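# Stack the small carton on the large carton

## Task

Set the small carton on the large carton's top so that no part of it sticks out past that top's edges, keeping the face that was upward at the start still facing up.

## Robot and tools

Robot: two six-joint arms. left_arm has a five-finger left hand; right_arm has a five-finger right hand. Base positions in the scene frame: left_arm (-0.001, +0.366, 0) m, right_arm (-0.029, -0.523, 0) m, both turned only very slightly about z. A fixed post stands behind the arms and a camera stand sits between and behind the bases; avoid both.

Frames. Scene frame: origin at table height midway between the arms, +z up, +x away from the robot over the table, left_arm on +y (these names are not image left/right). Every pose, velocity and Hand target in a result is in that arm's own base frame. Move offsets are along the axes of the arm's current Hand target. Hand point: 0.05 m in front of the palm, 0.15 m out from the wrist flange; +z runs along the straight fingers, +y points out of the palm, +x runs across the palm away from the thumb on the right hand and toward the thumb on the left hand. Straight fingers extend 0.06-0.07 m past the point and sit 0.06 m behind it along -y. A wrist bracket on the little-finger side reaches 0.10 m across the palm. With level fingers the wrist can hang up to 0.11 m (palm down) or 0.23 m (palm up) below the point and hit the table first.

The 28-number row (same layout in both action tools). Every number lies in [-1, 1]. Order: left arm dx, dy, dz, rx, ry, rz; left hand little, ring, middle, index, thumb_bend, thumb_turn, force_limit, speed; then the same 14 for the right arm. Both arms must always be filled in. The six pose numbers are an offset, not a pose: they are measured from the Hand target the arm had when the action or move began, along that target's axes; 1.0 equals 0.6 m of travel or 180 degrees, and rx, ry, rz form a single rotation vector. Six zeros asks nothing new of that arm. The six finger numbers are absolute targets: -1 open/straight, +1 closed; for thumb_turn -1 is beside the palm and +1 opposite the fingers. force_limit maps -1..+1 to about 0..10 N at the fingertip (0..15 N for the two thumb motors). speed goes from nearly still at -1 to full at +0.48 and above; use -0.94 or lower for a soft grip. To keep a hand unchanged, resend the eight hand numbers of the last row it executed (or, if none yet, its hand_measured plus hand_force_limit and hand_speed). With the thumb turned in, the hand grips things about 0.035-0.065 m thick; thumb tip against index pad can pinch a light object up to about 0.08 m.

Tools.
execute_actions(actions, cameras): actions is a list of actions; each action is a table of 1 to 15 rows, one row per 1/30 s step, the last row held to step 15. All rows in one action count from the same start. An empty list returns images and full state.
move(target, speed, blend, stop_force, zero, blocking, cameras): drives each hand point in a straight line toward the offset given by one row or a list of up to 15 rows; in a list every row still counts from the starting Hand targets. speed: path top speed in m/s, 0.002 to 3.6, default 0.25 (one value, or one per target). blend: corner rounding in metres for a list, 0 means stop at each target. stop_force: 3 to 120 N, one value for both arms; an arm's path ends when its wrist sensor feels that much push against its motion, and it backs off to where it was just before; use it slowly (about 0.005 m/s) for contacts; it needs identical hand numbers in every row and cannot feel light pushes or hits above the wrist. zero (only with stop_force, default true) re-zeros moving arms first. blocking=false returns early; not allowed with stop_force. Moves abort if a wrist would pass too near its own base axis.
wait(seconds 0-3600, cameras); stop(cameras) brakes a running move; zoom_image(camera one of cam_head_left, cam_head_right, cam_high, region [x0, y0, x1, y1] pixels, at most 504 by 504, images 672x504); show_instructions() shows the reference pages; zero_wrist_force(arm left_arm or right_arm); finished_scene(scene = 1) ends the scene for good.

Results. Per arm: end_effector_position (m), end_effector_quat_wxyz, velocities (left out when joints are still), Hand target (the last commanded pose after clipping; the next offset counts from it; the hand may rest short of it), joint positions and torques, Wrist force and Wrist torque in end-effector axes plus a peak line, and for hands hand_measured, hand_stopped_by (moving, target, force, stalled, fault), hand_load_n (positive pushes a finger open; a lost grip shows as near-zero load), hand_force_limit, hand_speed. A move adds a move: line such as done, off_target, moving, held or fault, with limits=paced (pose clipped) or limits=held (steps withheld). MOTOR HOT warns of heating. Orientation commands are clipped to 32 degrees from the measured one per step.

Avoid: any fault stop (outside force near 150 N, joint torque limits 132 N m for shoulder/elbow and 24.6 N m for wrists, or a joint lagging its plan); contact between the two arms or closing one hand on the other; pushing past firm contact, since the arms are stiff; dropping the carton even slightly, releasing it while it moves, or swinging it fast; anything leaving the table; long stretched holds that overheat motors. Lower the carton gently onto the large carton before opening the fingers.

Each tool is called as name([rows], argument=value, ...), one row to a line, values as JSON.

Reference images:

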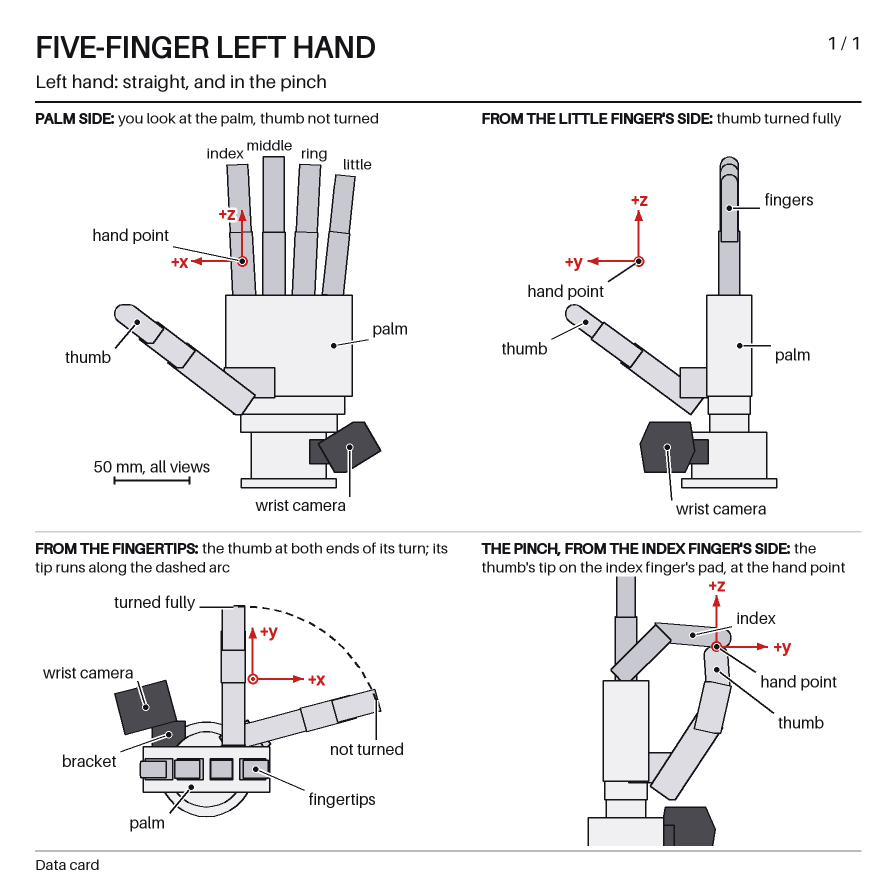

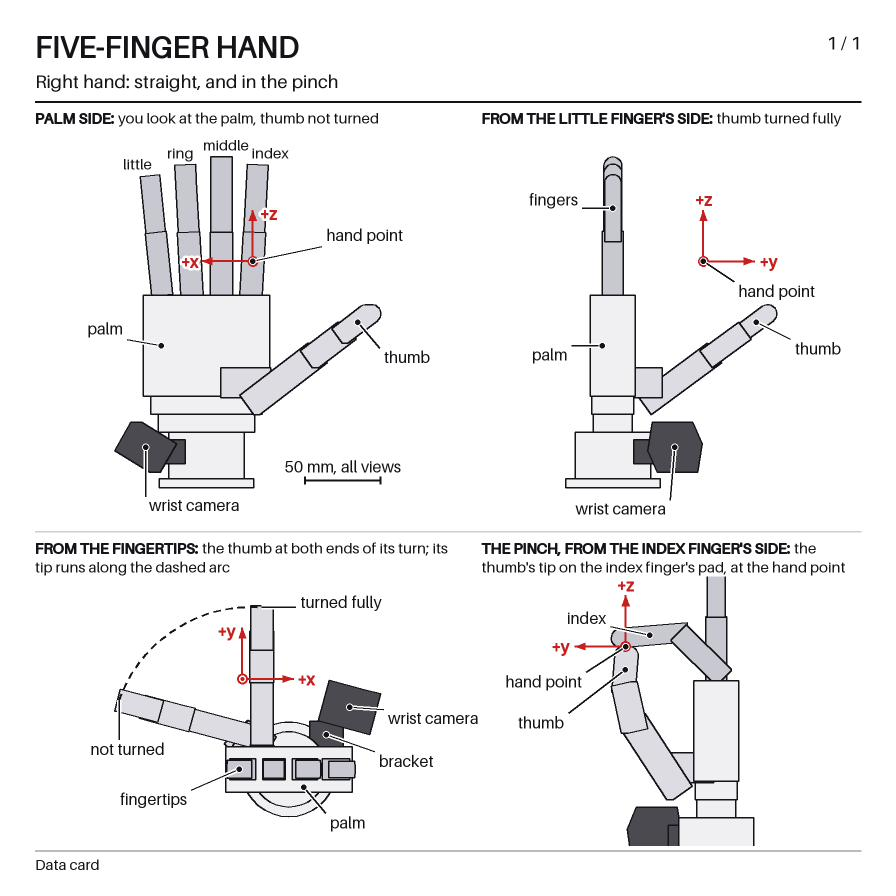

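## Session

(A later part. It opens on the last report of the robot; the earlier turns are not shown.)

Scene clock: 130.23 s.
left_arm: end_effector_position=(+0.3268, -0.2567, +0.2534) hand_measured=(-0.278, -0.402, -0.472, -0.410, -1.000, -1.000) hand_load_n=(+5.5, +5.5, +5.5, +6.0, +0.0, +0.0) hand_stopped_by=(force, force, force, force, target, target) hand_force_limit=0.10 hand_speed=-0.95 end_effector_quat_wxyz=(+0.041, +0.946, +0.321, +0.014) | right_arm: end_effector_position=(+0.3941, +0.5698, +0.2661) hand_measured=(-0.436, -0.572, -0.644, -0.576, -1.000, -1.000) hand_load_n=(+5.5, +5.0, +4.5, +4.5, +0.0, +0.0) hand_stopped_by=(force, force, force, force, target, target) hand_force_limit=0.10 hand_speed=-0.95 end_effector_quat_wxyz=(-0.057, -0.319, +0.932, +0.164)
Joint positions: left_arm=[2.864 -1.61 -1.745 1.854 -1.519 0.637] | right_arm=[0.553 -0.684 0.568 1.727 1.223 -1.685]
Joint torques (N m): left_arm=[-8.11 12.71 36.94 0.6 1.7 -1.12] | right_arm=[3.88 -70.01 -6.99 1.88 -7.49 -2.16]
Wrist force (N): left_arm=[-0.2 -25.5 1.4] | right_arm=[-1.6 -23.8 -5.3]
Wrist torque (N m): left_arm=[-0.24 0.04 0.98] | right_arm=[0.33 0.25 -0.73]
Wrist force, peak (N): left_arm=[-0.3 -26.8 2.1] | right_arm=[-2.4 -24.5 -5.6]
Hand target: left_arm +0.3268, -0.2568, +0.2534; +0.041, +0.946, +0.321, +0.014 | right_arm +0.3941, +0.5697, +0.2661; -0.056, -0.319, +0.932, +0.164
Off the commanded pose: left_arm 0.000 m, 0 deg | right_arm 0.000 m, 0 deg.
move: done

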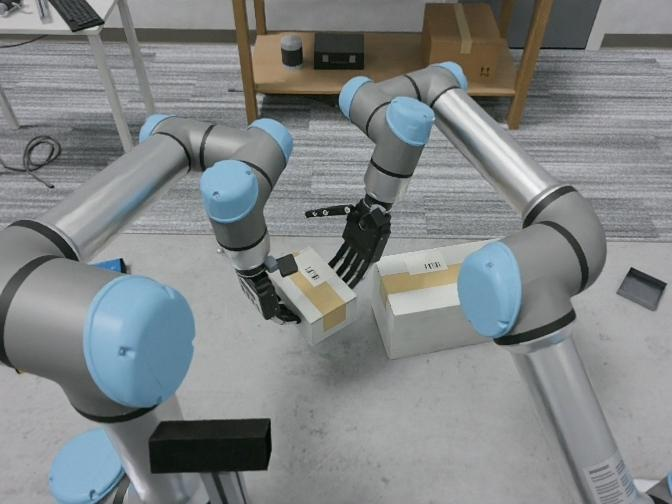

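move(target=[-0.03326,0.09353,0.00813,0,0,0,-0.08,-0.08,-0.08,-0.08,-1,-1,0.1,-0.95,0.033,-0.08838,-0.03212,0,0,0,-0.08,-0.08,-0.08,-0.08,-1,-1,0.1,-0.95], speed=0.06, cameras=["cam_head_left","cam_high"])

Scene clock: 132.10 s.
left_arm: end_effector_position=(+0.3452, -0.3135, +0.2534) hand_measured=(-0.278, -0.402, -0.472, -0.410, -1.000, -1.000) hand_load_n=(+5.5, +5.5, +5.5, +5.5, +0.0, +0.0) hand_stopped_by=(force, force, force, force, target, target) hand_force_limit=0.10 hand_speed=-0.95 end_effector_quat_wxyz=(+0.041, +0.946, +0.321, +0.014) | right_arm: end_effector_position=(+0.4131, +0.5131, +0.2661) hand_measured=(-0.436, -0.572, -0.644, -0.576, -1.000, -1.000) hand_load_n=(+5.5, +4.5, +4.5, +4.0, +0.0, +0.0) hand_stopped_by=(force, force, force, force, target, target) hand_force_limit=0.10 hand_speed=-0.95 end_effector_quat_wxyz=(-0.057, -0.319, +0.932, +0.164)
Joint positions: left_arm=[2.721 -1.739 -1.599 1.844 -1.53 0.494] | right_arm=[0.456 -0.777 0.745 1.677 1.229 -1.788]
Joint torques (N m): left_arm=[-8.47 20.63 43.26 1.14 0.93 -1.32] | right_arm=[3.19 -66.78 -7 2.3 -5.38 -2.15]
Wrist force (N): left_arm=[-0.3 -25.2 1.3] | right_arm=[-2.0 -23.5 -5.6]
Wrist torque (N m): left_arm=[-0.23 0.10 0.93] | right_arm=[0.38 0.33 -0.75]
Wrist force, peak (N): left_arm=[-0.2 -26.9 2.3] | right_arm=[-1.0 -24.2 -4.8]
Hand target: left_arm +0.3452, -0.3136, +0.2534; +0.041, +0.946, +0.321, +0.014 | right_arm +0.4131, +0.5130, +0.2661; -0.056, -0.319, +0.932, +0.164
Off the commanded pose: left_arm 0.000 m, 0 deg | right_arm 0.000 m, 0 deg.
move: done

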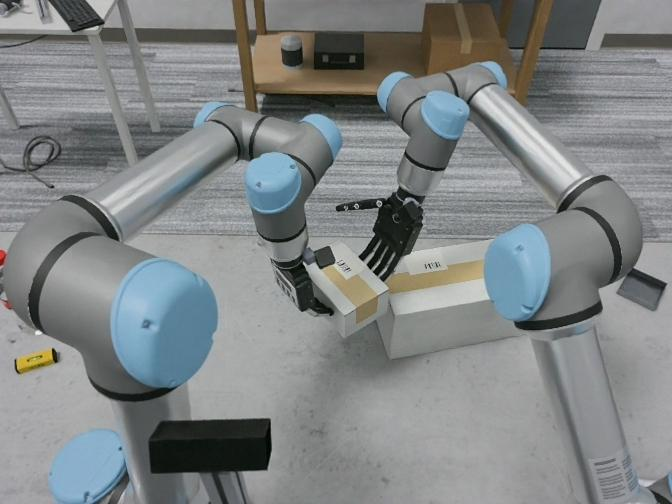

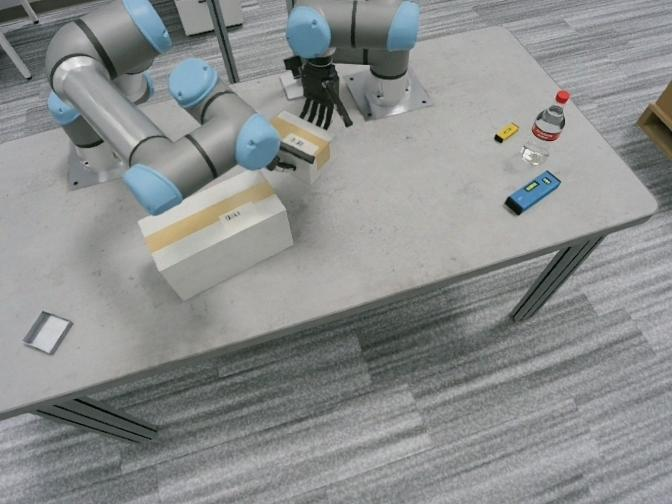

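move(target=[-0.0203,0.1095,0.00952,0,0,0,-0.08,-0.08,-0.08,-0.08,-1,-1,0.1,-0.95,0.02,-0.10342,-0.03757,0,0,0,-0.08,-0.08,-0.08,-0.08,-1,-1,0.1,-0.95], speed=0.06, cameras=["cam_head_left","cam_high"])

Scene clock: 134.30 s.
left_arm: end_effector_position=(+0.3756, -0.3733, +0.2535) hand_measured=(-0.278, -0.402, -0.472, -0.410, -1.000, -1.000) hand_load_n=(+5.5, +5.5, +5.5, +5.5, +0.0, +0.0) hand_stopped_by=(force, force, force, force, target, target) hand_force_limit=0.10 hand_speed=-0.95 end_effector_quat_wxyz=(+0.041, +0.946, +0.321, +0.014) | right_arm: end_effector_position=(+0.4441, +0.4536, +0.2660) hand_measured=(-0.436, -0.572, -0.644, -0.576, -1.000, -1.000) hand_load_n=(+5.5, +5.0, +4.5, +4.0, +0.0, +0.0) hand_stopped_by=(force, force, force, force, target, target) hand_force_limit=0.10 hand_speed=-0.95 end_effector_quat_wxyz=(-0.056, -0.319, +0.932, +0.164)
Joint positions: left_arm=[2.619 -1.896 -1.398 1.805 -1.538 0.393] | right_arm=[0.343 -0.811 0.815 1.681 1.24 -1.907]
Joint torques (N m): left_arm=[-8.05 23.79 39.78 1.37 0.44 -1.55] | right_arm=[3.46 -66.8 -7.01 6.29 -4.48 -2.41]
Wrist force (N): left_arm=[-0.3 -25.5 2.6] | right_arm=[-1.6 -23.6 -4.5]
Wrist torque (N m): left_arm=[-0.31 0.05 0.94] | right_arm=[0.30 0.28 -0.75]
Wrist force, peak (N): left_arm=[-0.3 -26.6 2.4] | right_arm=[-2.1 -24.0 -5.3]
Hand target: left_arm +0.3757, -0.3734, +0.2535; +0.041, +0.946, +0.321, +0.014 | right_arm +0.4441, +0.4535, +0.2660; -0.056, -0.319, +0.932, +0.164
Off the commanded pose: left_arm 0.000 m, 0 deg | right_arm 0.000 m, 0 deg.
move: done

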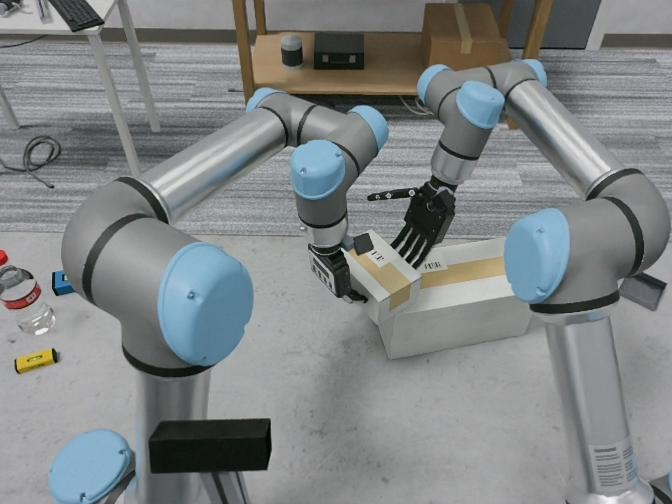

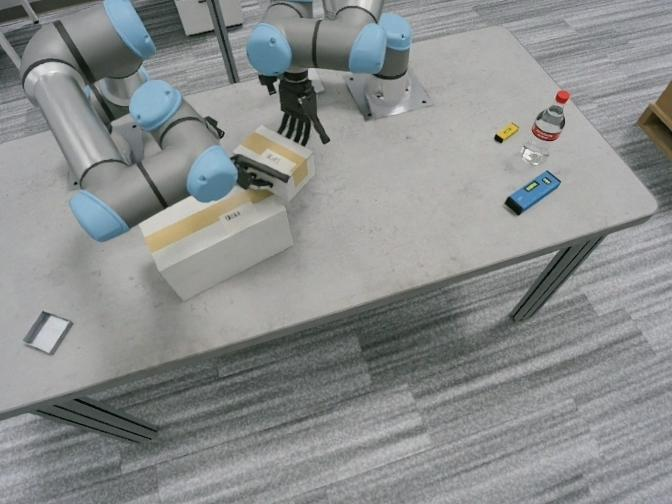

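move(target=[-0.0203,0.1095,0.00952,0,0,0,-0.08,-0.08,-0.08,-0.08,-1,-1,0.1,-0.95,0.02,-0.10342,-0.03757,0,0,0,-0.08,-0.08,-0.08,-0.08,-1,-1,0.1,-0.95], speed=0.06, cameras=["cam_head_left","cam_head_right","cam_high"])

Scene clock: 136.77 s.
left_arm: end_effector_position=(+0.4061, -0.4330, +0.2535) hand_measured=(-0.278, -0.402, -0.472, -0.410, -1.000, -1.000) hand_load_n=(+5.0, +5.5, +5.0, +5.5, +0.0, +0.0) hand_stopped_by=(force, force, force, force, target, target) hand_force_limit=0.10 hand_speed=-0.95 end_effector_quat_wxyz=(+0.041, +0.946, +0.321, +0.014) | right_arm: end_effector_position=(+0.4751, +0.3940, +0.2660) hand_measured=(-0.436, -0.572, -0.644, -0.576, -1.000, -1.000) hand_load_n=(+5.5, +5.0, +4.5, +3.5, +0.0, +0.5) hand_stopped_by=(force, force, force, force, target, target) hand_force_limit=0.10 hand_speed=-0.95 end_effector_quat_wxyz=(-0.056, -0.319, +0.932, +0.164)
Joint positions: left_arm=[2.544 -2.062 -1.161 1.735 -1.544 0.318] | right_arm=[0.23 -0.819 0.838 1.703 1.254 -2.025]
Joint torques (N m): left_arm=[-7.72 33.34 40.81 1.34 -0.06 -1.44] | right_arm=[1.2 -37.96 -6.39 6.87 -3.97 -2.32]
Wrist force (N): left_arm=[-0.8 -25.2 2.1] | right_arm=[-2.0 -22.9 -4.6]
Wrist torque (N m): left_arm=[-0.34 0.07 0.91] | right_arm=[0.32 0.28 -0.73]
Wrist force, peak (N): left_arm=[-0.7 -26.1 2.5] | right_arm=[-2.1 -23.7 -5.6]
Hand target: left_arm +0.4061, -0.4331, +0.2535; +0.041, +0.946, +0.321, +0.014 | right_arm +0.4751, +0.3940, +0.2659; -0.056, -0.319, +0.932, +0.164
Off the commanded pose: left_arm 0.000 m, 0 deg | right_arm 0.000 m, 0 deg.
move: done

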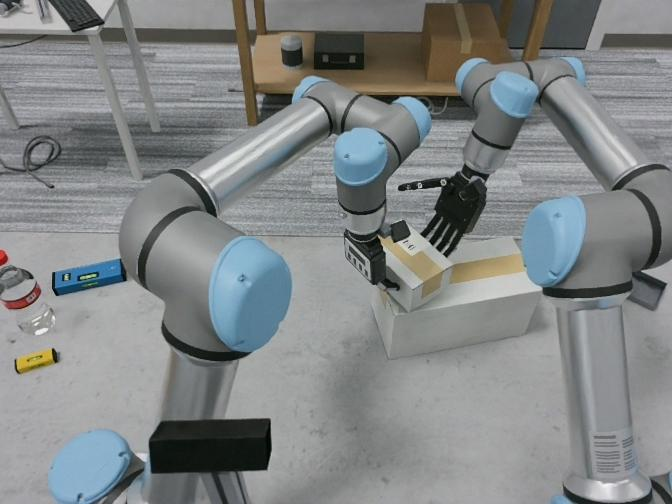

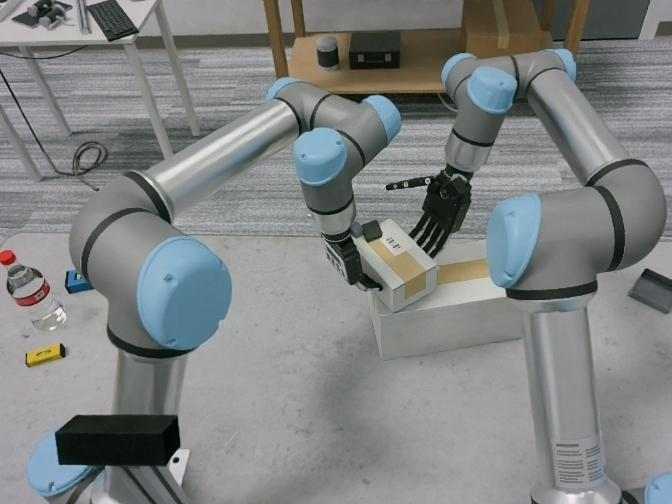

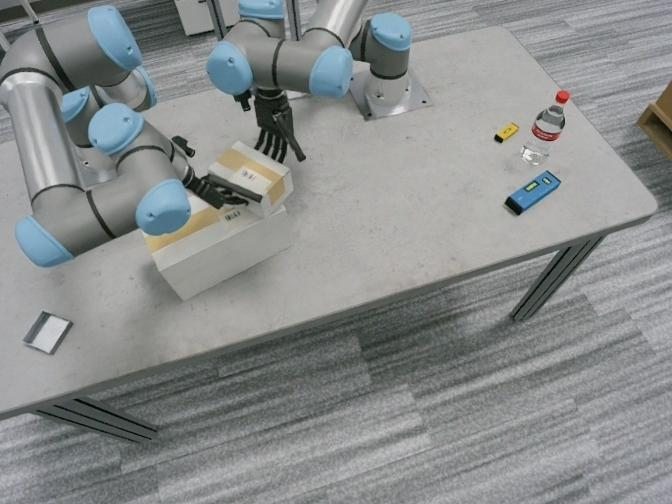

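zoom_image(camera="cam_head_left", region=[330, 180, 580, 380])

zoom_image(camera="cam_head_right", region=[310, 180, 560, 380])

zoom_image(camera="cam_high", region=[120, 110, 320, 310])

Scaled by 2.016 from the camera's image (finer frame: 960x720).

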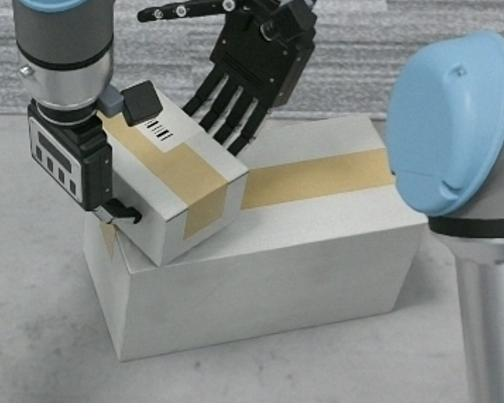

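Scaled by 2.016 from the camera's image (finer frame: 960x720).

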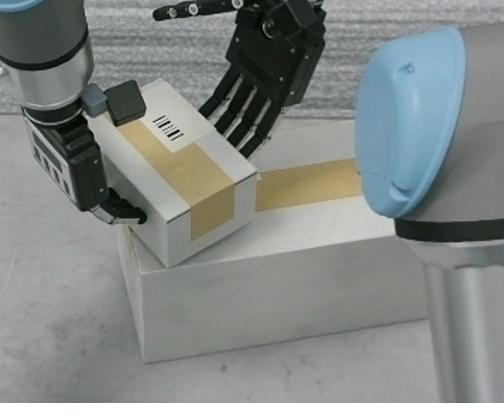

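Scaled by 2.520 from the camera's image (finer frame: 960x720).

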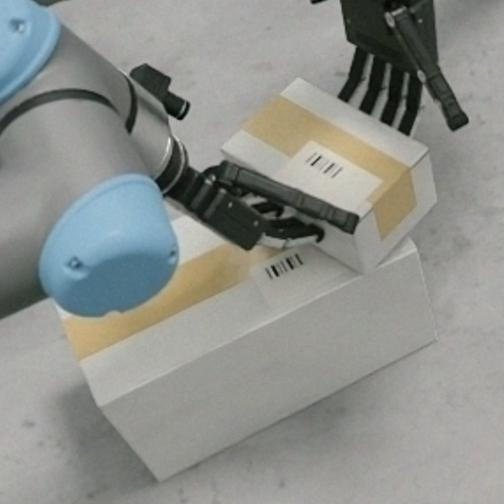

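zoom_image(camera="cam_high", region=[190, 130, 310, 250])

zoom_image(camera="cam_head_left", region=[360, 210, 480, 330])

Scaled by 4.200 from the camera's image (finer frame: 960x720).

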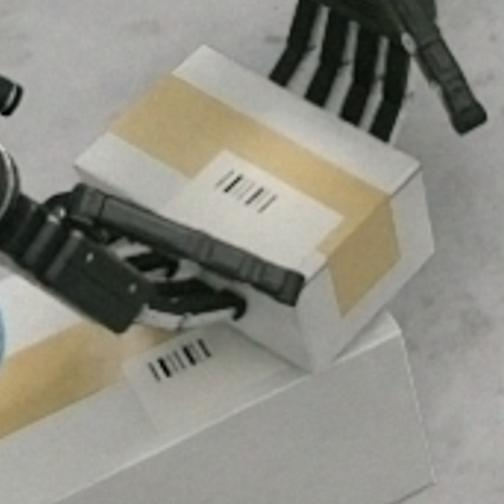

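Scaled by 4.200 from the camera's image (finer frame: 960x720).

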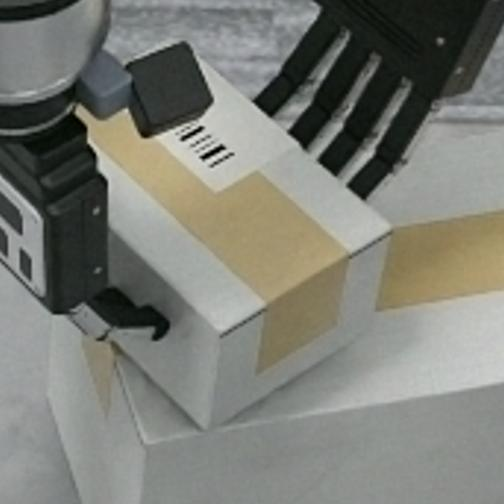

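move(target=[-0.01662,0.04755,0.00413,0,-0.002406,0.02766,-0.08,-0.08,-0.08,-0.08,-1,-1,0.1,-0.95,0.02863,-0.04455,-0.01618,0,-0.00948,0.02613,-0.08,-0.08,-0.08,-0.08,-1,-1,0.1,-0.95], speed=0.05, cameras=["cam_head_left"])

Scene clock: 145.37 s.
left_arm: end_effector_position=(+0.4156, -0.4618, +0.2536) hand_measured=(-0.278, -0.402, -0.472, -0.410, -1.000, -1.000) hand_load_n=(+4.5, +5.0, +5.0, +5.0, +0.0, +0.0) hand_stopped_by=(force, force, force, force, target, target) hand_force_limit=0.10 hand_speed=-0.95 end_effector_quat_wxyz=(+0.042, +0.959, +0.279, +0.013) | right_arm: end_effector_position=(+0.4790, +0.3611, +0.2659) hand_measured=(-0.436, -0.572, -0.644, -0.576, -1.000, -1.000) hand_load_n=(+5.0, +4.5, +4.5, +3.5, +0.0, +0.0) hand_stopped_by=(force, force, force, force, target, target) hand_force_limit=0.10 hand_speed=-0.95 end_effector_quat_wxyz=(-0.049, -0.278, +0.945, +0.167)
Joint positions: left_arm=[2.523 -2.133 -1.051 1.695 -1.538 0.384] | right_arm=[0.168 -0.889 0.957 1.647 1.251 -1.999]
Joint torques (N m): left_arm=[-8.18 36.72 38.5 0.71 3.14 1.3] | right_arm=[1.66 -63.44 -6.65 3.22 -6.24 1.81]
Wrist force (N): left_arm=[-1.8 -23.3 2.6] | right_arm=[-2.2 -21.0 -3.3]
Wrist torque (N m): left_arm=[-0.27 0.09 0.70] | right_arm=[0.40 0.21 -0.77]
Wrist force, peak (N): left_arm=[-1.2 -25.8 2.6] | right_arm=[-2.2 -23.2 -5.3]
Hand target: left_arm +0.4156, -0.4619, +0.2536; +0.042, +0.959, +0.279, +0.013 | right_arm +0.4790, +0.3610, +0.2659; -0.049, -0.278, +0.945, +0.167
Off the commanded pose: left_arm 0.000 m, 0 deg | right_arm 0.000 m, 0 deg.
move: done

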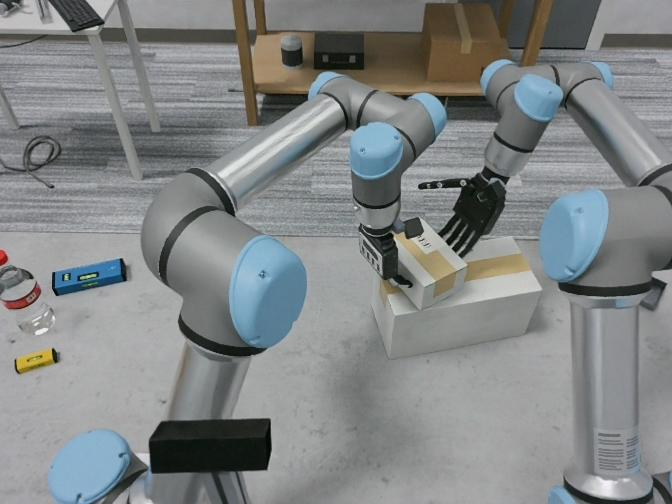

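move(target=[-0.01285,0.04975,0.00428,0,-0.002406,0.02766,-0.08,-0.08,-0.08,-0.08,-1,-1,0.1,-0.95,0.02483,-0.04563,-0.01677,0,-0.00948,0.02613,-0.08,-0.08,-0.08,-0.08,-1,-1,0.1,-0.95], speed=0.05, cameras=["cam_head_left","cam_high"])

Scene clock: 148.17 s.
left_arm: end_effector_position=(+0.4252, -0.4912, +0.2536) hand_measured=(-0.278, -0.402, -0.472, -0.410, -1.000, -1.000) hand_load_n=(+5.5, +5.5, +5.5, +5.5, +0.0, +0.0) hand_stopped_by=(force, force, force, force, target, target) hand_force_limit=0.10 hand_speed=-0.95 end_effector_quat_wxyz=(+0.042, +0.970, +0.237, +0.011) | right_arm: end_effector_position=(+0.4823, +0.3285, +0.2660) hand_measured=(-0.436, -0.572, -0.644, -0.576, -1.000, -1.000) hand_load_n=(+6.0, +5.0, +5.0, +4.0, +0.0, +0.0) hand_stopped_by=(force, force, force, force, target, target) hand_force_limit=0.10 hand_speed=-0.95 end_effector_quat_wxyz=(-0.042, -0.237, +0.956, +0.169)
Joint positions: left_arm=[2.503 -2.212 -0.924 1.644 -1.533 0.451] | right_arm=[0.104 -0.951 1.056 1.601 1.248 -1.975]
Joint torques (N m): left_arm=[-8.63 39.32 40.18 1.4 3.63 1.41] | right_arm=[1.42 -60.52 -5.98 3.71 -7.02 1.74]
Wrist force (N): left_arm=[-2.2 -26.4 2.1] | right_arm=[-3.2 -24.9 -4.2]
Wrist torque (N m): left_arm=[-0.28 0.08 0.84] | right_arm=[0.26 0.30 -0.92]
Wrist force, peak (N): left_arm=[-2.1 -26.6 2.2] | right_arm=[-3.2 -24.9 -4.2]
Hand target: left_arm +0.4252, -0.4913, +0.2536; +0.042, +0.970, +0.237, +0.011 | right_arm +0.4823, +0.3284, +0.2660; -0.042, -0.237, +0.956, +0.169
Off the commanded pose: left_arm 0.000 m, 0 deg | right_arm 0.000 m, 0 deg.
move: done

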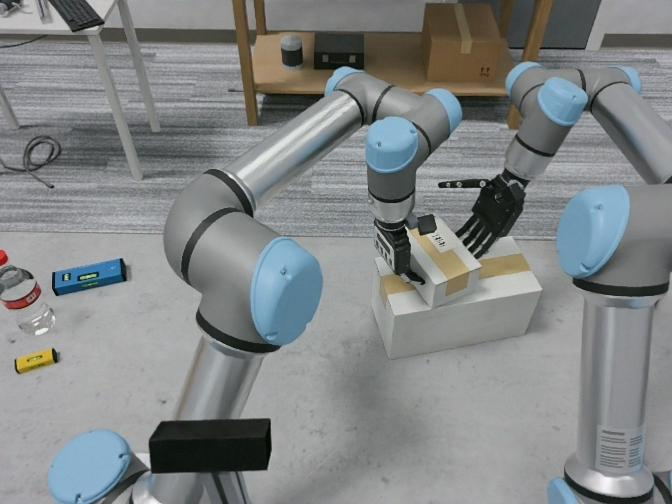

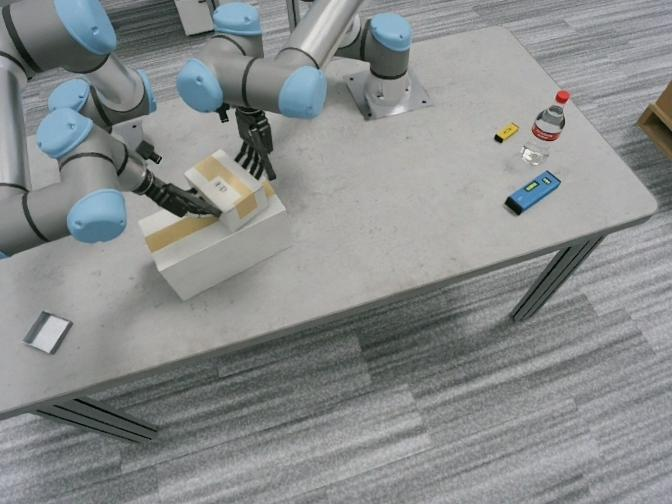

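move(target=[-0.00893,0.0508,0.00438,0,-0.002406,0.02766,-0.08,-0.08,-0.08,-0.08,-1,-1,0.1,-0.95,0.02095,-0.04725,-0.01723,0,-0.00948,0.02613,-0.08,-0.08,-0.08,-0.08,-1,-1,0.1,-0.95], speed=0.05, cameras=["cam_head_left","cam_high"])

Scene clock: 150.73 s.
left_arm: end_effector_position=(+0.4346, -0.5209, +0.2536) hand_measured=(-0.278, -0.402, -0.472, -0.410, -1.000, -1.000) hand_load_n=(+5.5, +5.5, +5.5, +5.5, +0.0, +0.0) hand_stopped_by=(force, force, force, force, target, target) hand_force_limit=0.10 hand_speed=-0.95 end_effector_quat_wxyz=(+0.043, +0.980, +0.195, +0.009) | right_arm: end_effector_position=(+0.4853, +0.2959, +0.2660) hand_measured=(-0.436, -0.572, -0.644, -0.576, -1.000, -1.000) hand_load_n=(+5.5, +5.0, +5.0, +4.0, +0.0, +0.0) hand_stopped_by=(force, force, force, force, target, target) hand_force_limit=0.10 hand_speed=-0.95 end_effector_quat_wxyz=(-0.035, -0.195, +0.965, +0.170)
Joint positions: left_arm=[2.485 -2.302 -0.772 1.58 -1.528 0.52] | right_arm=[0.038 -1.005 1.141 1.562 1.245 -1.952]
Joint torques (N m): left_arm=[-9.2 42.1 36.25 1.32 3.93 1.09] | right_arm=[2.63 -59.34 -6.04 3.77 -7 1.68]
Wrist force (N): left_arm=[-2.4 -25.9 0.8] | right_arm=[-3.9 -24.6 -5.3]
Wrist torque (N m): left_arm=[-0.23 0.10 0.83] | right_arm=[0.30 0.26 -0.92]
Wrist force, peak (N): left_arm=[-2.2 -26.8 2.1] | right_arm=[-3.7 -24.8 -5.8]
Hand target: left_arm +0.4346, -0.5209, +0.2536; +0.043, +0.980, +0.195, +0.009 | right_arm +0.4853, +0.2958, +0.2660; -0.035, -0.195, +0.965, +0.170
Off the commanded pose: left_arm 0.000 m, 0 deg | right_arm 0.000 m, 0 deg.
move: done

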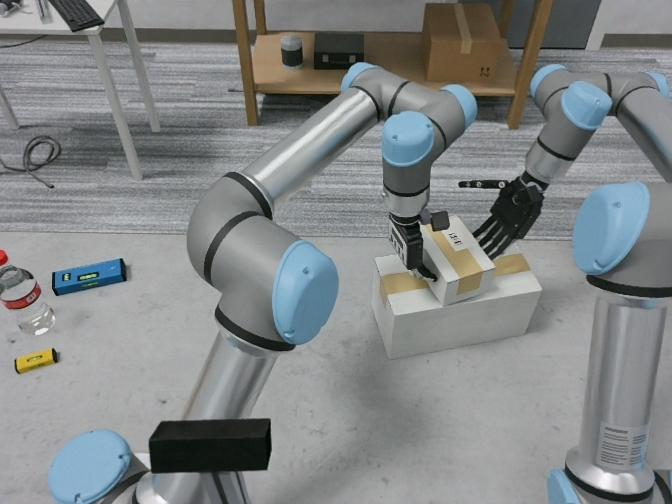

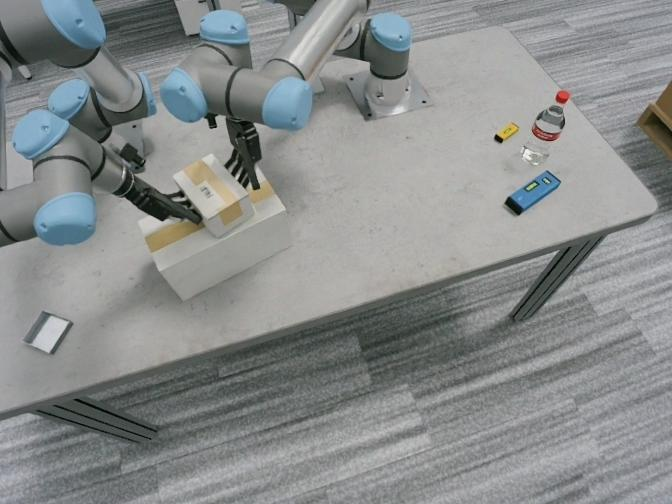

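zoom_image(camera="cam_head_left", region=[360, 200, 560, 370])

zoom_image(camera="cam_high", region=[120, 130, 300, 310])

Scaled by 2.520 from the camera's image (finer frame: 960x720).

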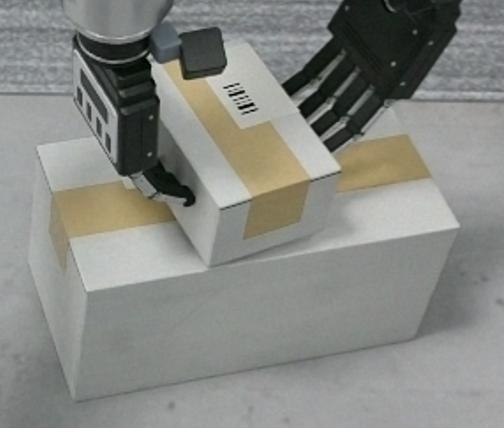

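Scaled by 2.800 from the camera's image (finer frame: 960x720).

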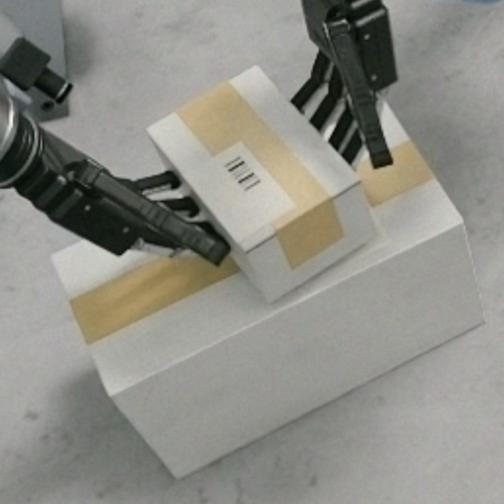

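move(target=[-0.00005,0.02855,0.00248,0,-0.002406,0.02766,-0.08,-0.08,-0.08,-0.08,-1,-1,0.1,-0.95,0.01212,-0.02657,-0.00965,0,-0.00948,0.02613,-0.08,-0.08,-0.08,-0.08,-1,-1,0.1,-0.95], speed=0.05)

Scene clock: 156.73 s.
left_arm: end_effector_position=(+0.4411, -0.5368, +0.2537) hand_measured=(-0.278, -0.402, -0.472, -0.410, -1.000, -1.000) hand_load_n=(+5.0, +5.5, +5.0, +4.5, +0.0, +0.0) hand_stopped_by=(force, force, force, force, target, target) hand_force_limit=0.10 hand_speed=-0.95 end_effector_quat_wxyz=(+0.043, +0.987, +0.152, +0.007) | right_arm: end_effector_position=(+0.4851, +0.2774, +0.2660) hand_measured=(-0.436, -0.572, -0.644, -0.576, -1.000, -1.000) hand_load_n=(+5.0, +5.0, +4.5, +4.0, -0.5, +0.0) hand_stopped_by=(force, force, force, force, target, target) hand_force_limit=0.10 hand_speed=-0.95 end_effector_quat_wxyz=(-0.027, -0.153, +0.973, +0.172)
Joint positions: left_arm=[2.483 -2.362 -0.669 1.532 -1.522 0.605] | right_arm=[-0.001 -1.051 1.21 1.524 1.239 -1.902]
Joint torques (N m): left_arm=[-10.29 44.31 39.59 0.94 4.07 1.4] | right_arm=[1.31 -57.2 -8.51 3.52 -6.86 1.81]
Wrist force (N): left_arm=[-2.3 -24.4 1.1] | right_arm=[-4.0 -22.2 -5.2]
Wrist torque (N m): left_arm=[-0.28 0.08 0.81] | right_arm=[0.41 0.23 -0.84]
Wrist force, peak (N): left_arm=[-2.6 -26.7 2.2] | right_arm=[-4.2 -24.7 -5.8]
Hand target: left_arm +0.4411, -0.5368, +0.2537; +0.043, +0.987, +0.152, +0.007 | right_arm +0.4851, +0.2774, +0.2660; -0.027, -0.152, +0.973, +0.172
Off the commanded pose: left_arm 0.000 m, 0 deg | right_arm 0.000 m, 0 deg.
move: done

move(target=[0.002,0.02938,0.00252,0,-0.002406,0.02766,-0.08,-0.08,-0.08,-0.08,-1,-1,0.1,-0.95,0.01008,-0.02635,-0.00977,0,-0.00948,0.02613,-0.08,-0.08,-0.08,-0.08,-1,-1,0.1,-0.95], speed=0.05, cameras=["all"])

zoom_image(camera="cam_head_left", region=[360, 200, 560, 370])

zoom_image(camera="cam_high", region=[120, 130, 300, 310])

zoom_image(camera="cam_head_right", region=[340, 200, 540, 370])

Scene clock: 159.00 s.
left_arm: end_effector_position=(+0.4476, -0.5533, +0.2537) hand_measured=(-0.278, -0.402, -0.472, -0.410, -1.000, -1.000) hand_load_n=(+6.0, +6.0, +5.5, +5.5, +0.0, +0.0) hand_stopped_by=(force, force, force, force, target, target) hand_force_limit=0.10 hand_speed=-0.95 end_effector_quat_wxyz=(+0.043, +0.993, +0.109, +0.005) | right_arm: end_effector_position=(+0.4845, +0.2595, +0.2661) hand_measured=(-0.436, -0.572, -0.644, -0.576, -1.000, -1.000) hand_load_n=(+5.5, +5.5, +5.5, +4.5, -0.5, +0.0) hand_stopped_by=(force, force, force, force, target, target) hand_force_limit=0.10 hand_speed=-0.95 end_effector_quat_wxyz=(-0.020, -0.110, +0.979, +0.173)
Joint positions: left_arm=[2.48 -2.434 -0.538 1.47 -1.516 0.689] | right_arm=[-0.04 -1.095 1.273 1.489 1.234 -1.85]
Joint torques (N m): left_arm=[-11.73 49.04 36.96 0.64 4.78 1.72] | right_arm=[1.34 -54.87 -4.94 3.53 -7.57 1.79]
Wrist force (N): left_arm=[-3.4 -27.8 2.0] | right_arm=[-3.8 -26.0 -4.6]
Wrist torque (N m): left_arm=[-0.27 0.04 0.91] | right_arm=[0.31 0.20 -0.93]
Wrist force, peak (N): left_arm=[-3.4 -27.8 2.0] | right_arm=[-4.2 -26.2 -5.5]
Hand target: left_arm +0.4476, -0.5533, +0.2537; +0.043, +0.993, +0.109, +0.005 | right_arm +0.4845, +0.2595, +0.2661; -0.020, -0.110, +0.979, +0.173
Off the commanded pose: left_arm 0.000 m, 0 deg | right_arm 0.000 m, 0 deg.
move: done

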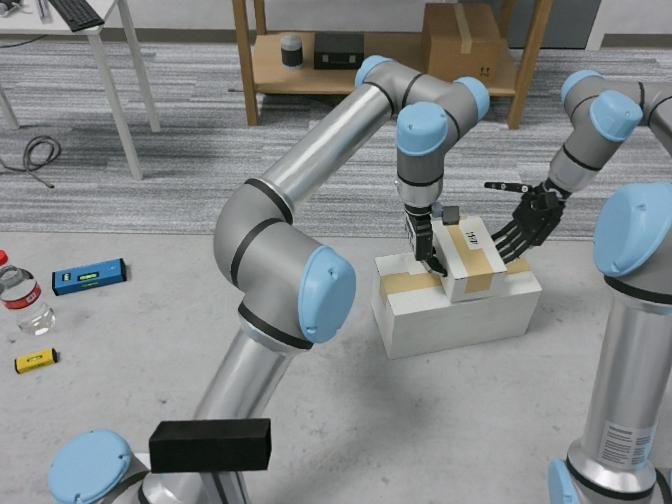

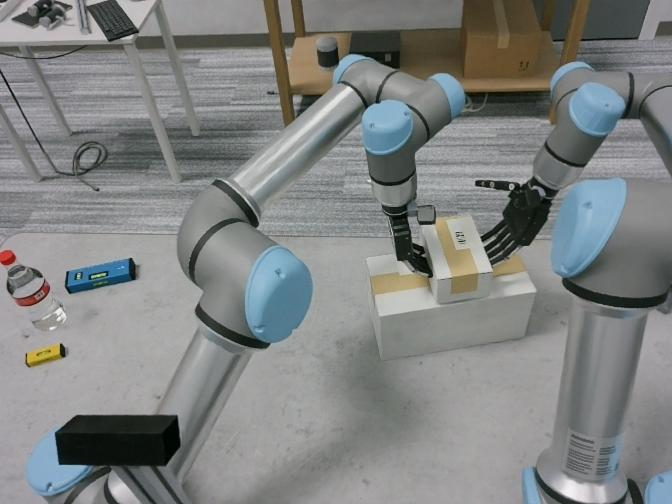

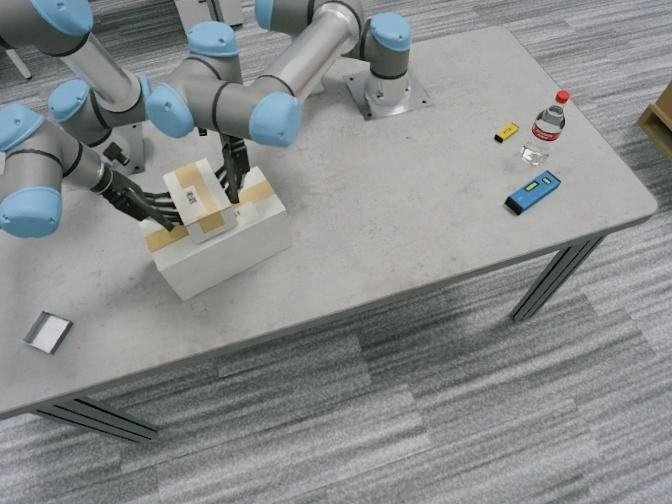

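Scaled by 2.520 from the camera's image (finer frame: 960x720).

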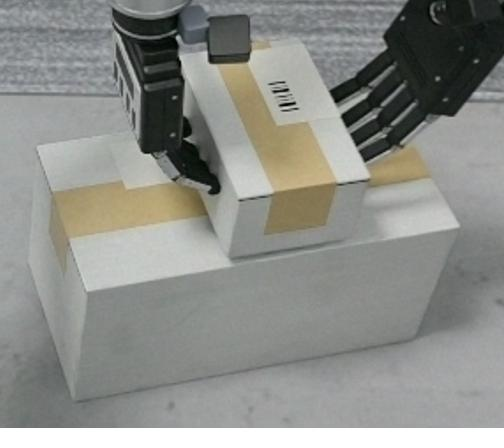

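Scaled by 2.800 from the camera's image (finer frame: 960x720).

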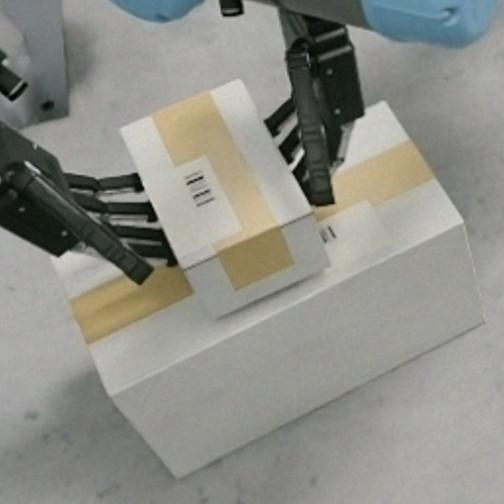

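Scaled by 2.520 from the camera's image (finer frame: 960x720).

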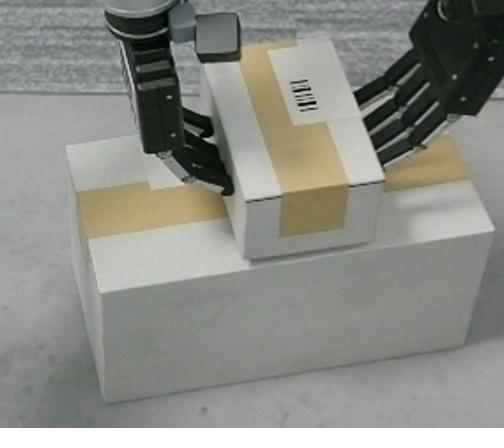

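move(target=[0,-0.00144,0.0166,0,0,0,-0.08,-0.08,-0.08,-0.08,-1,-1,0.1,-0.95,0,-0.00569,0.01568,0,0,0,-0.08,-0.08,-0.08,-0.08,-1,-1,0.1,-0.95], speed=0.02, cameras=["all"])

zoom_image(camera="cam_head_left", region=[360, 200, 560, 370])

zoom_image(camera="cam_high", region=[120, 130, 300, 310])

Scene clock: 163.10 s.
left_arm: end_effector_position=(+0.4476, -0.5534, +0.2438) hand_measured=(-0.278, -0.402, -0.472, -0.410, -1.000, -1.000) hand_load_n=(+6.0, +6.0, +5.5, +5.5, +0.0, +0.0) hand_stopped_by=(force, force, force, force, target, target) hand_force_limit=0.10 hand_speed=-0.95 end_effector_quat_wxyz=(+0.043, +0.993, +0.109, +0.005) end_effector_velocity=(+0.000, +0.000, -0.002) end_effector_angular_velocity=(+0.002, +0.001, +0.000) | right_arm: end_effector_position=(+0.4845, +0.2595, +0.2562) hand_measured=(-0.436, -0.572, -0.644, -0.576, -1.000, -1.000) hand_load_n=(+5.5, +5.5, +5.5, +4.5, +0.0, +0.0) hand_stopped_by=(force, force, force, force, target, target) hand_force_limit=0.10 hand_speed=-0.95 end_effector_quat_wxyz=(-0.020, -0.110, +0.979, +0.173)
Joint positions: left_arm=[2.48 -2.428 -0.575 1.501 -1.516 0.689] | right_arm=[-0.04 -1.091 1.292 1.465 1.234 -1.85]
Joint velocities: left_arm=[-0.001 0 -0.005 0.003 -0.001 0] | right_arm=[within noise]
Joint torques (N m): left_arm=[-9.65 60.24 11.61 5.29 2.12 0.76] | right_arm=[7.03 -27.34 -5.27 3.26 -6.02 1.63]
Wrist force (N): left_arm=[-3.4 -27.6 2.1] | right_arm=[-3.5 -25.8 -4.7]
Wrist torque (N m): left_arm=[-0.25 0.05 0.90] | right_arm=[0.35 0.18 -0.91]
Wrist force, peak (N): left_arm=[-3.4 -28.0 2.2] | right_arm=[-4.1 -26.3 -5.6]
Hand target: left_arm +0.4476, -0.5533, +0.2437; +0.043, +0.993, +0.109, +0.005 | right_arm +0.4845, +0.2595, +0.2561; -0.020, -0.110, +0.979, +0.173
Off the commanded pose: left_arm 0.000 m, 0 deg | right_arm 0.000 m, 0 deg.
move: done

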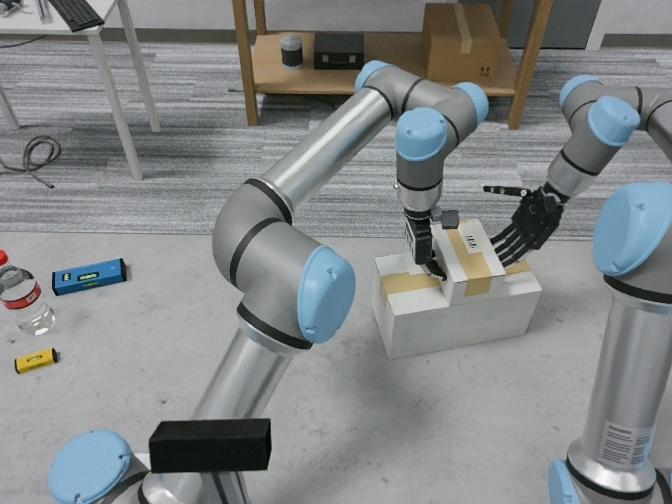

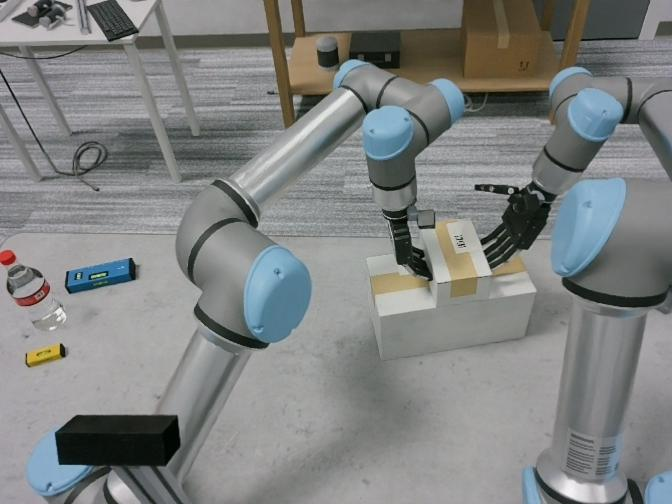

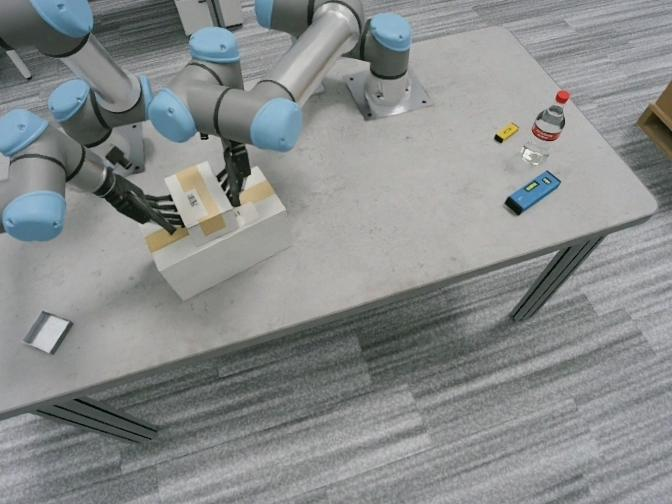

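Scaled by 2.520 from the camera's image (finer frame: 960x720).

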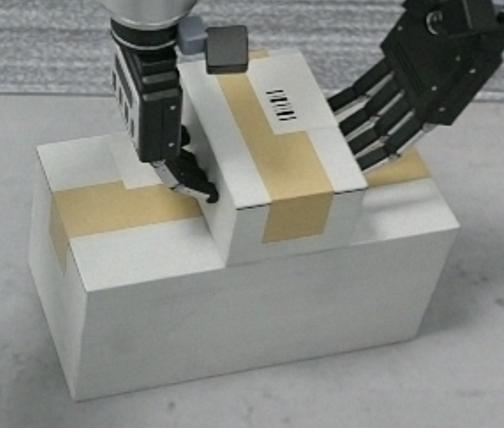

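Scaled by 2.800 from the camera's image (finer frame: 960x720).

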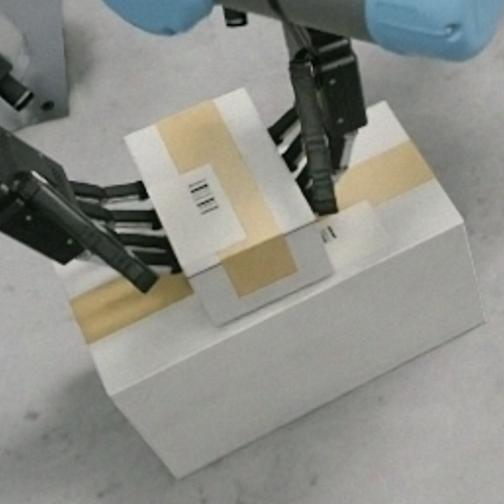

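move(target=[0,-0.00043,0.00498,0,0,0,-0.08,-0.08,-0.08,-0.08,-1,-1,0.1,-0.95,0,-0.00171,0.0047,0,0,0,-0.08,-0.08,-0.08,-0.08,-1,-1,0.1,-0.95], speed=0.01)

move(target=[0,-0.00043,0.00498,0,0,0,-0.08,-0.08,-0.08,-0.08,-1,-1,0.1,-0.95,0,-0.00171,0.0047,0,0,0,-0.08,-0.08,-0.08,-0.08,-1,-1,0.1,-0.95], speed=0.01)

Scene clock: 164.37 s.
left_arm: end_effector_position=(+0.4476, -0.5534, +0.2408) hand_measured=(-0.278, -0.402, -0.472, -0.410, -1.000, -1.000) hand_load_n=(+6.0, +6.0, +5.5, +5.5, +0.0, +0.0) hand_stopped_by=(force, force, force, force, target, target) hand_force_limit=0.10 hand_speed=-0.95 end_effector_quat_wxyz=(+0.043, +0.993, +0.109, +0.005) | right_arm: end_effector_position=(+0.4845, +0.2595, +0.2532) hand_measured=(-0.436, -0.572, -0.644, -0.576, -1.000, -1.000) hand_load_n=(+5.5, +5.5, +5.0, +4.5, +0.0, +0.0) hand_stopped_by=(force, force, force, force, target, target) hand_force_limit=0.10 hand_speed=-0.95 end_effector_quat_wxyz=(-0.020, -0.110, +0.979, +0.173)
Joint positions: left_arm=[2.48 -2.427 -0.586 1.51 -1.516 0.689] | right_arm=[-0.04 -1.089 1.297 1.458 1.234 -1.85]
Joint torques (N m): left_arm=[-2.1 61.64 10.23 4.92 2.14 1.07] | right_arm=[13.75 -27.77 -6.73 3.42 -5.63 1.58]
Wrist force (N): left_arm=[-2.5 -27.1 0.9] | right_arm=[-4.0 -25.2 -6.0]
Wrist torque (N m): left_arm=[-0.24 0.01 0.91] | right_arm=[0.41 0.16 -0.89]
Wrist force, peak (N): left_arm=[-3.3 -27.6 2.1] | right_arm=[-4.0 -25.9 -5.0]
Hand target: left_arm +0.4476, -0.5534, +0.2407; +0.043, +0.993, +0.109, +0.005 | right_arm +0.4845, +0.2595, +0.2531; -0.020, -0.110, +0.979, +0.173
Off the commanded pose: left_arm 0.000 m, 0 deg | right_arm 0.000 m, 0 deg.
move: done

Scene clock: 165.03 s.
left_arm: end_effector_position=(+0.4476, -0.5534, +0.2379) hand_measured=(-0.278, -0.402, -0.472, -0.410, -1.000, -1.000) hand_load_n=(+3.5, +3.0, +3.0, +2.5, +0.0, +0.0) hand_stopped_by=(force, force, force, force, target, target) hand_force_limit=0.10 hand_speed=-0.95 end_effector_quat_wxyz=(+0.043, +0.993, +0.109, +0.005) | right_arm: end_effector_position=(+0.4845, +0.2595, +0.2502) hand_measured=(-0.436, -0.572, -0.644, -0.576, -1.000, -1.000) hand_load_n=(+7.0, +6.5, +5.5, +5.0, +0.0, +0.0) hand_stopped_by=(force, force, force, force, target, target) hand_force_limit=0.10 hand_speed=-0.95 end_effector_quat_wxyz=(-0.020, -0.110, +0.979, +0.173)
Joint positions: left_arm=[2.48 -2.425 -0.597 1.519 -1.516 0.689] | right_arm=[-0.04 -1.088 1.303 1.451 1.234 -1.85]
Joint torques (N m): left_arm=[-0.5 52.55 7.71 7.04 2.32 0.92] | right_arm=[17.91 -24.82 -2.62 2.82 -7.86 1.56]
Wrist force (N): left_arm=[-4.5 -29.1 -13.2] | right_arm=[-1.3 -34.7 -15.3]
Wrist torque (N m): left_arm=[0.15 -0.30 0.84] | right_arm=[0.89 0.38 -1.14]
Wrist force, peak (N): left_arm=[-4.5 -29.1 -13.2] | right_arm=[-1.3 -34.7 -15.3]
Hand target: left_arm +0.4476, -0.5534, +0.2377; +0.043, +0.993, +0.109, +0.005 | right_arm +0.4845, +0.2595, +0.2501; -0.020, -0.110, +0.979, +0.173
Off the commanded pose: left_arm 0.000 m, 0 deg | right_arm 0.000 m, 0 deg.
move: done


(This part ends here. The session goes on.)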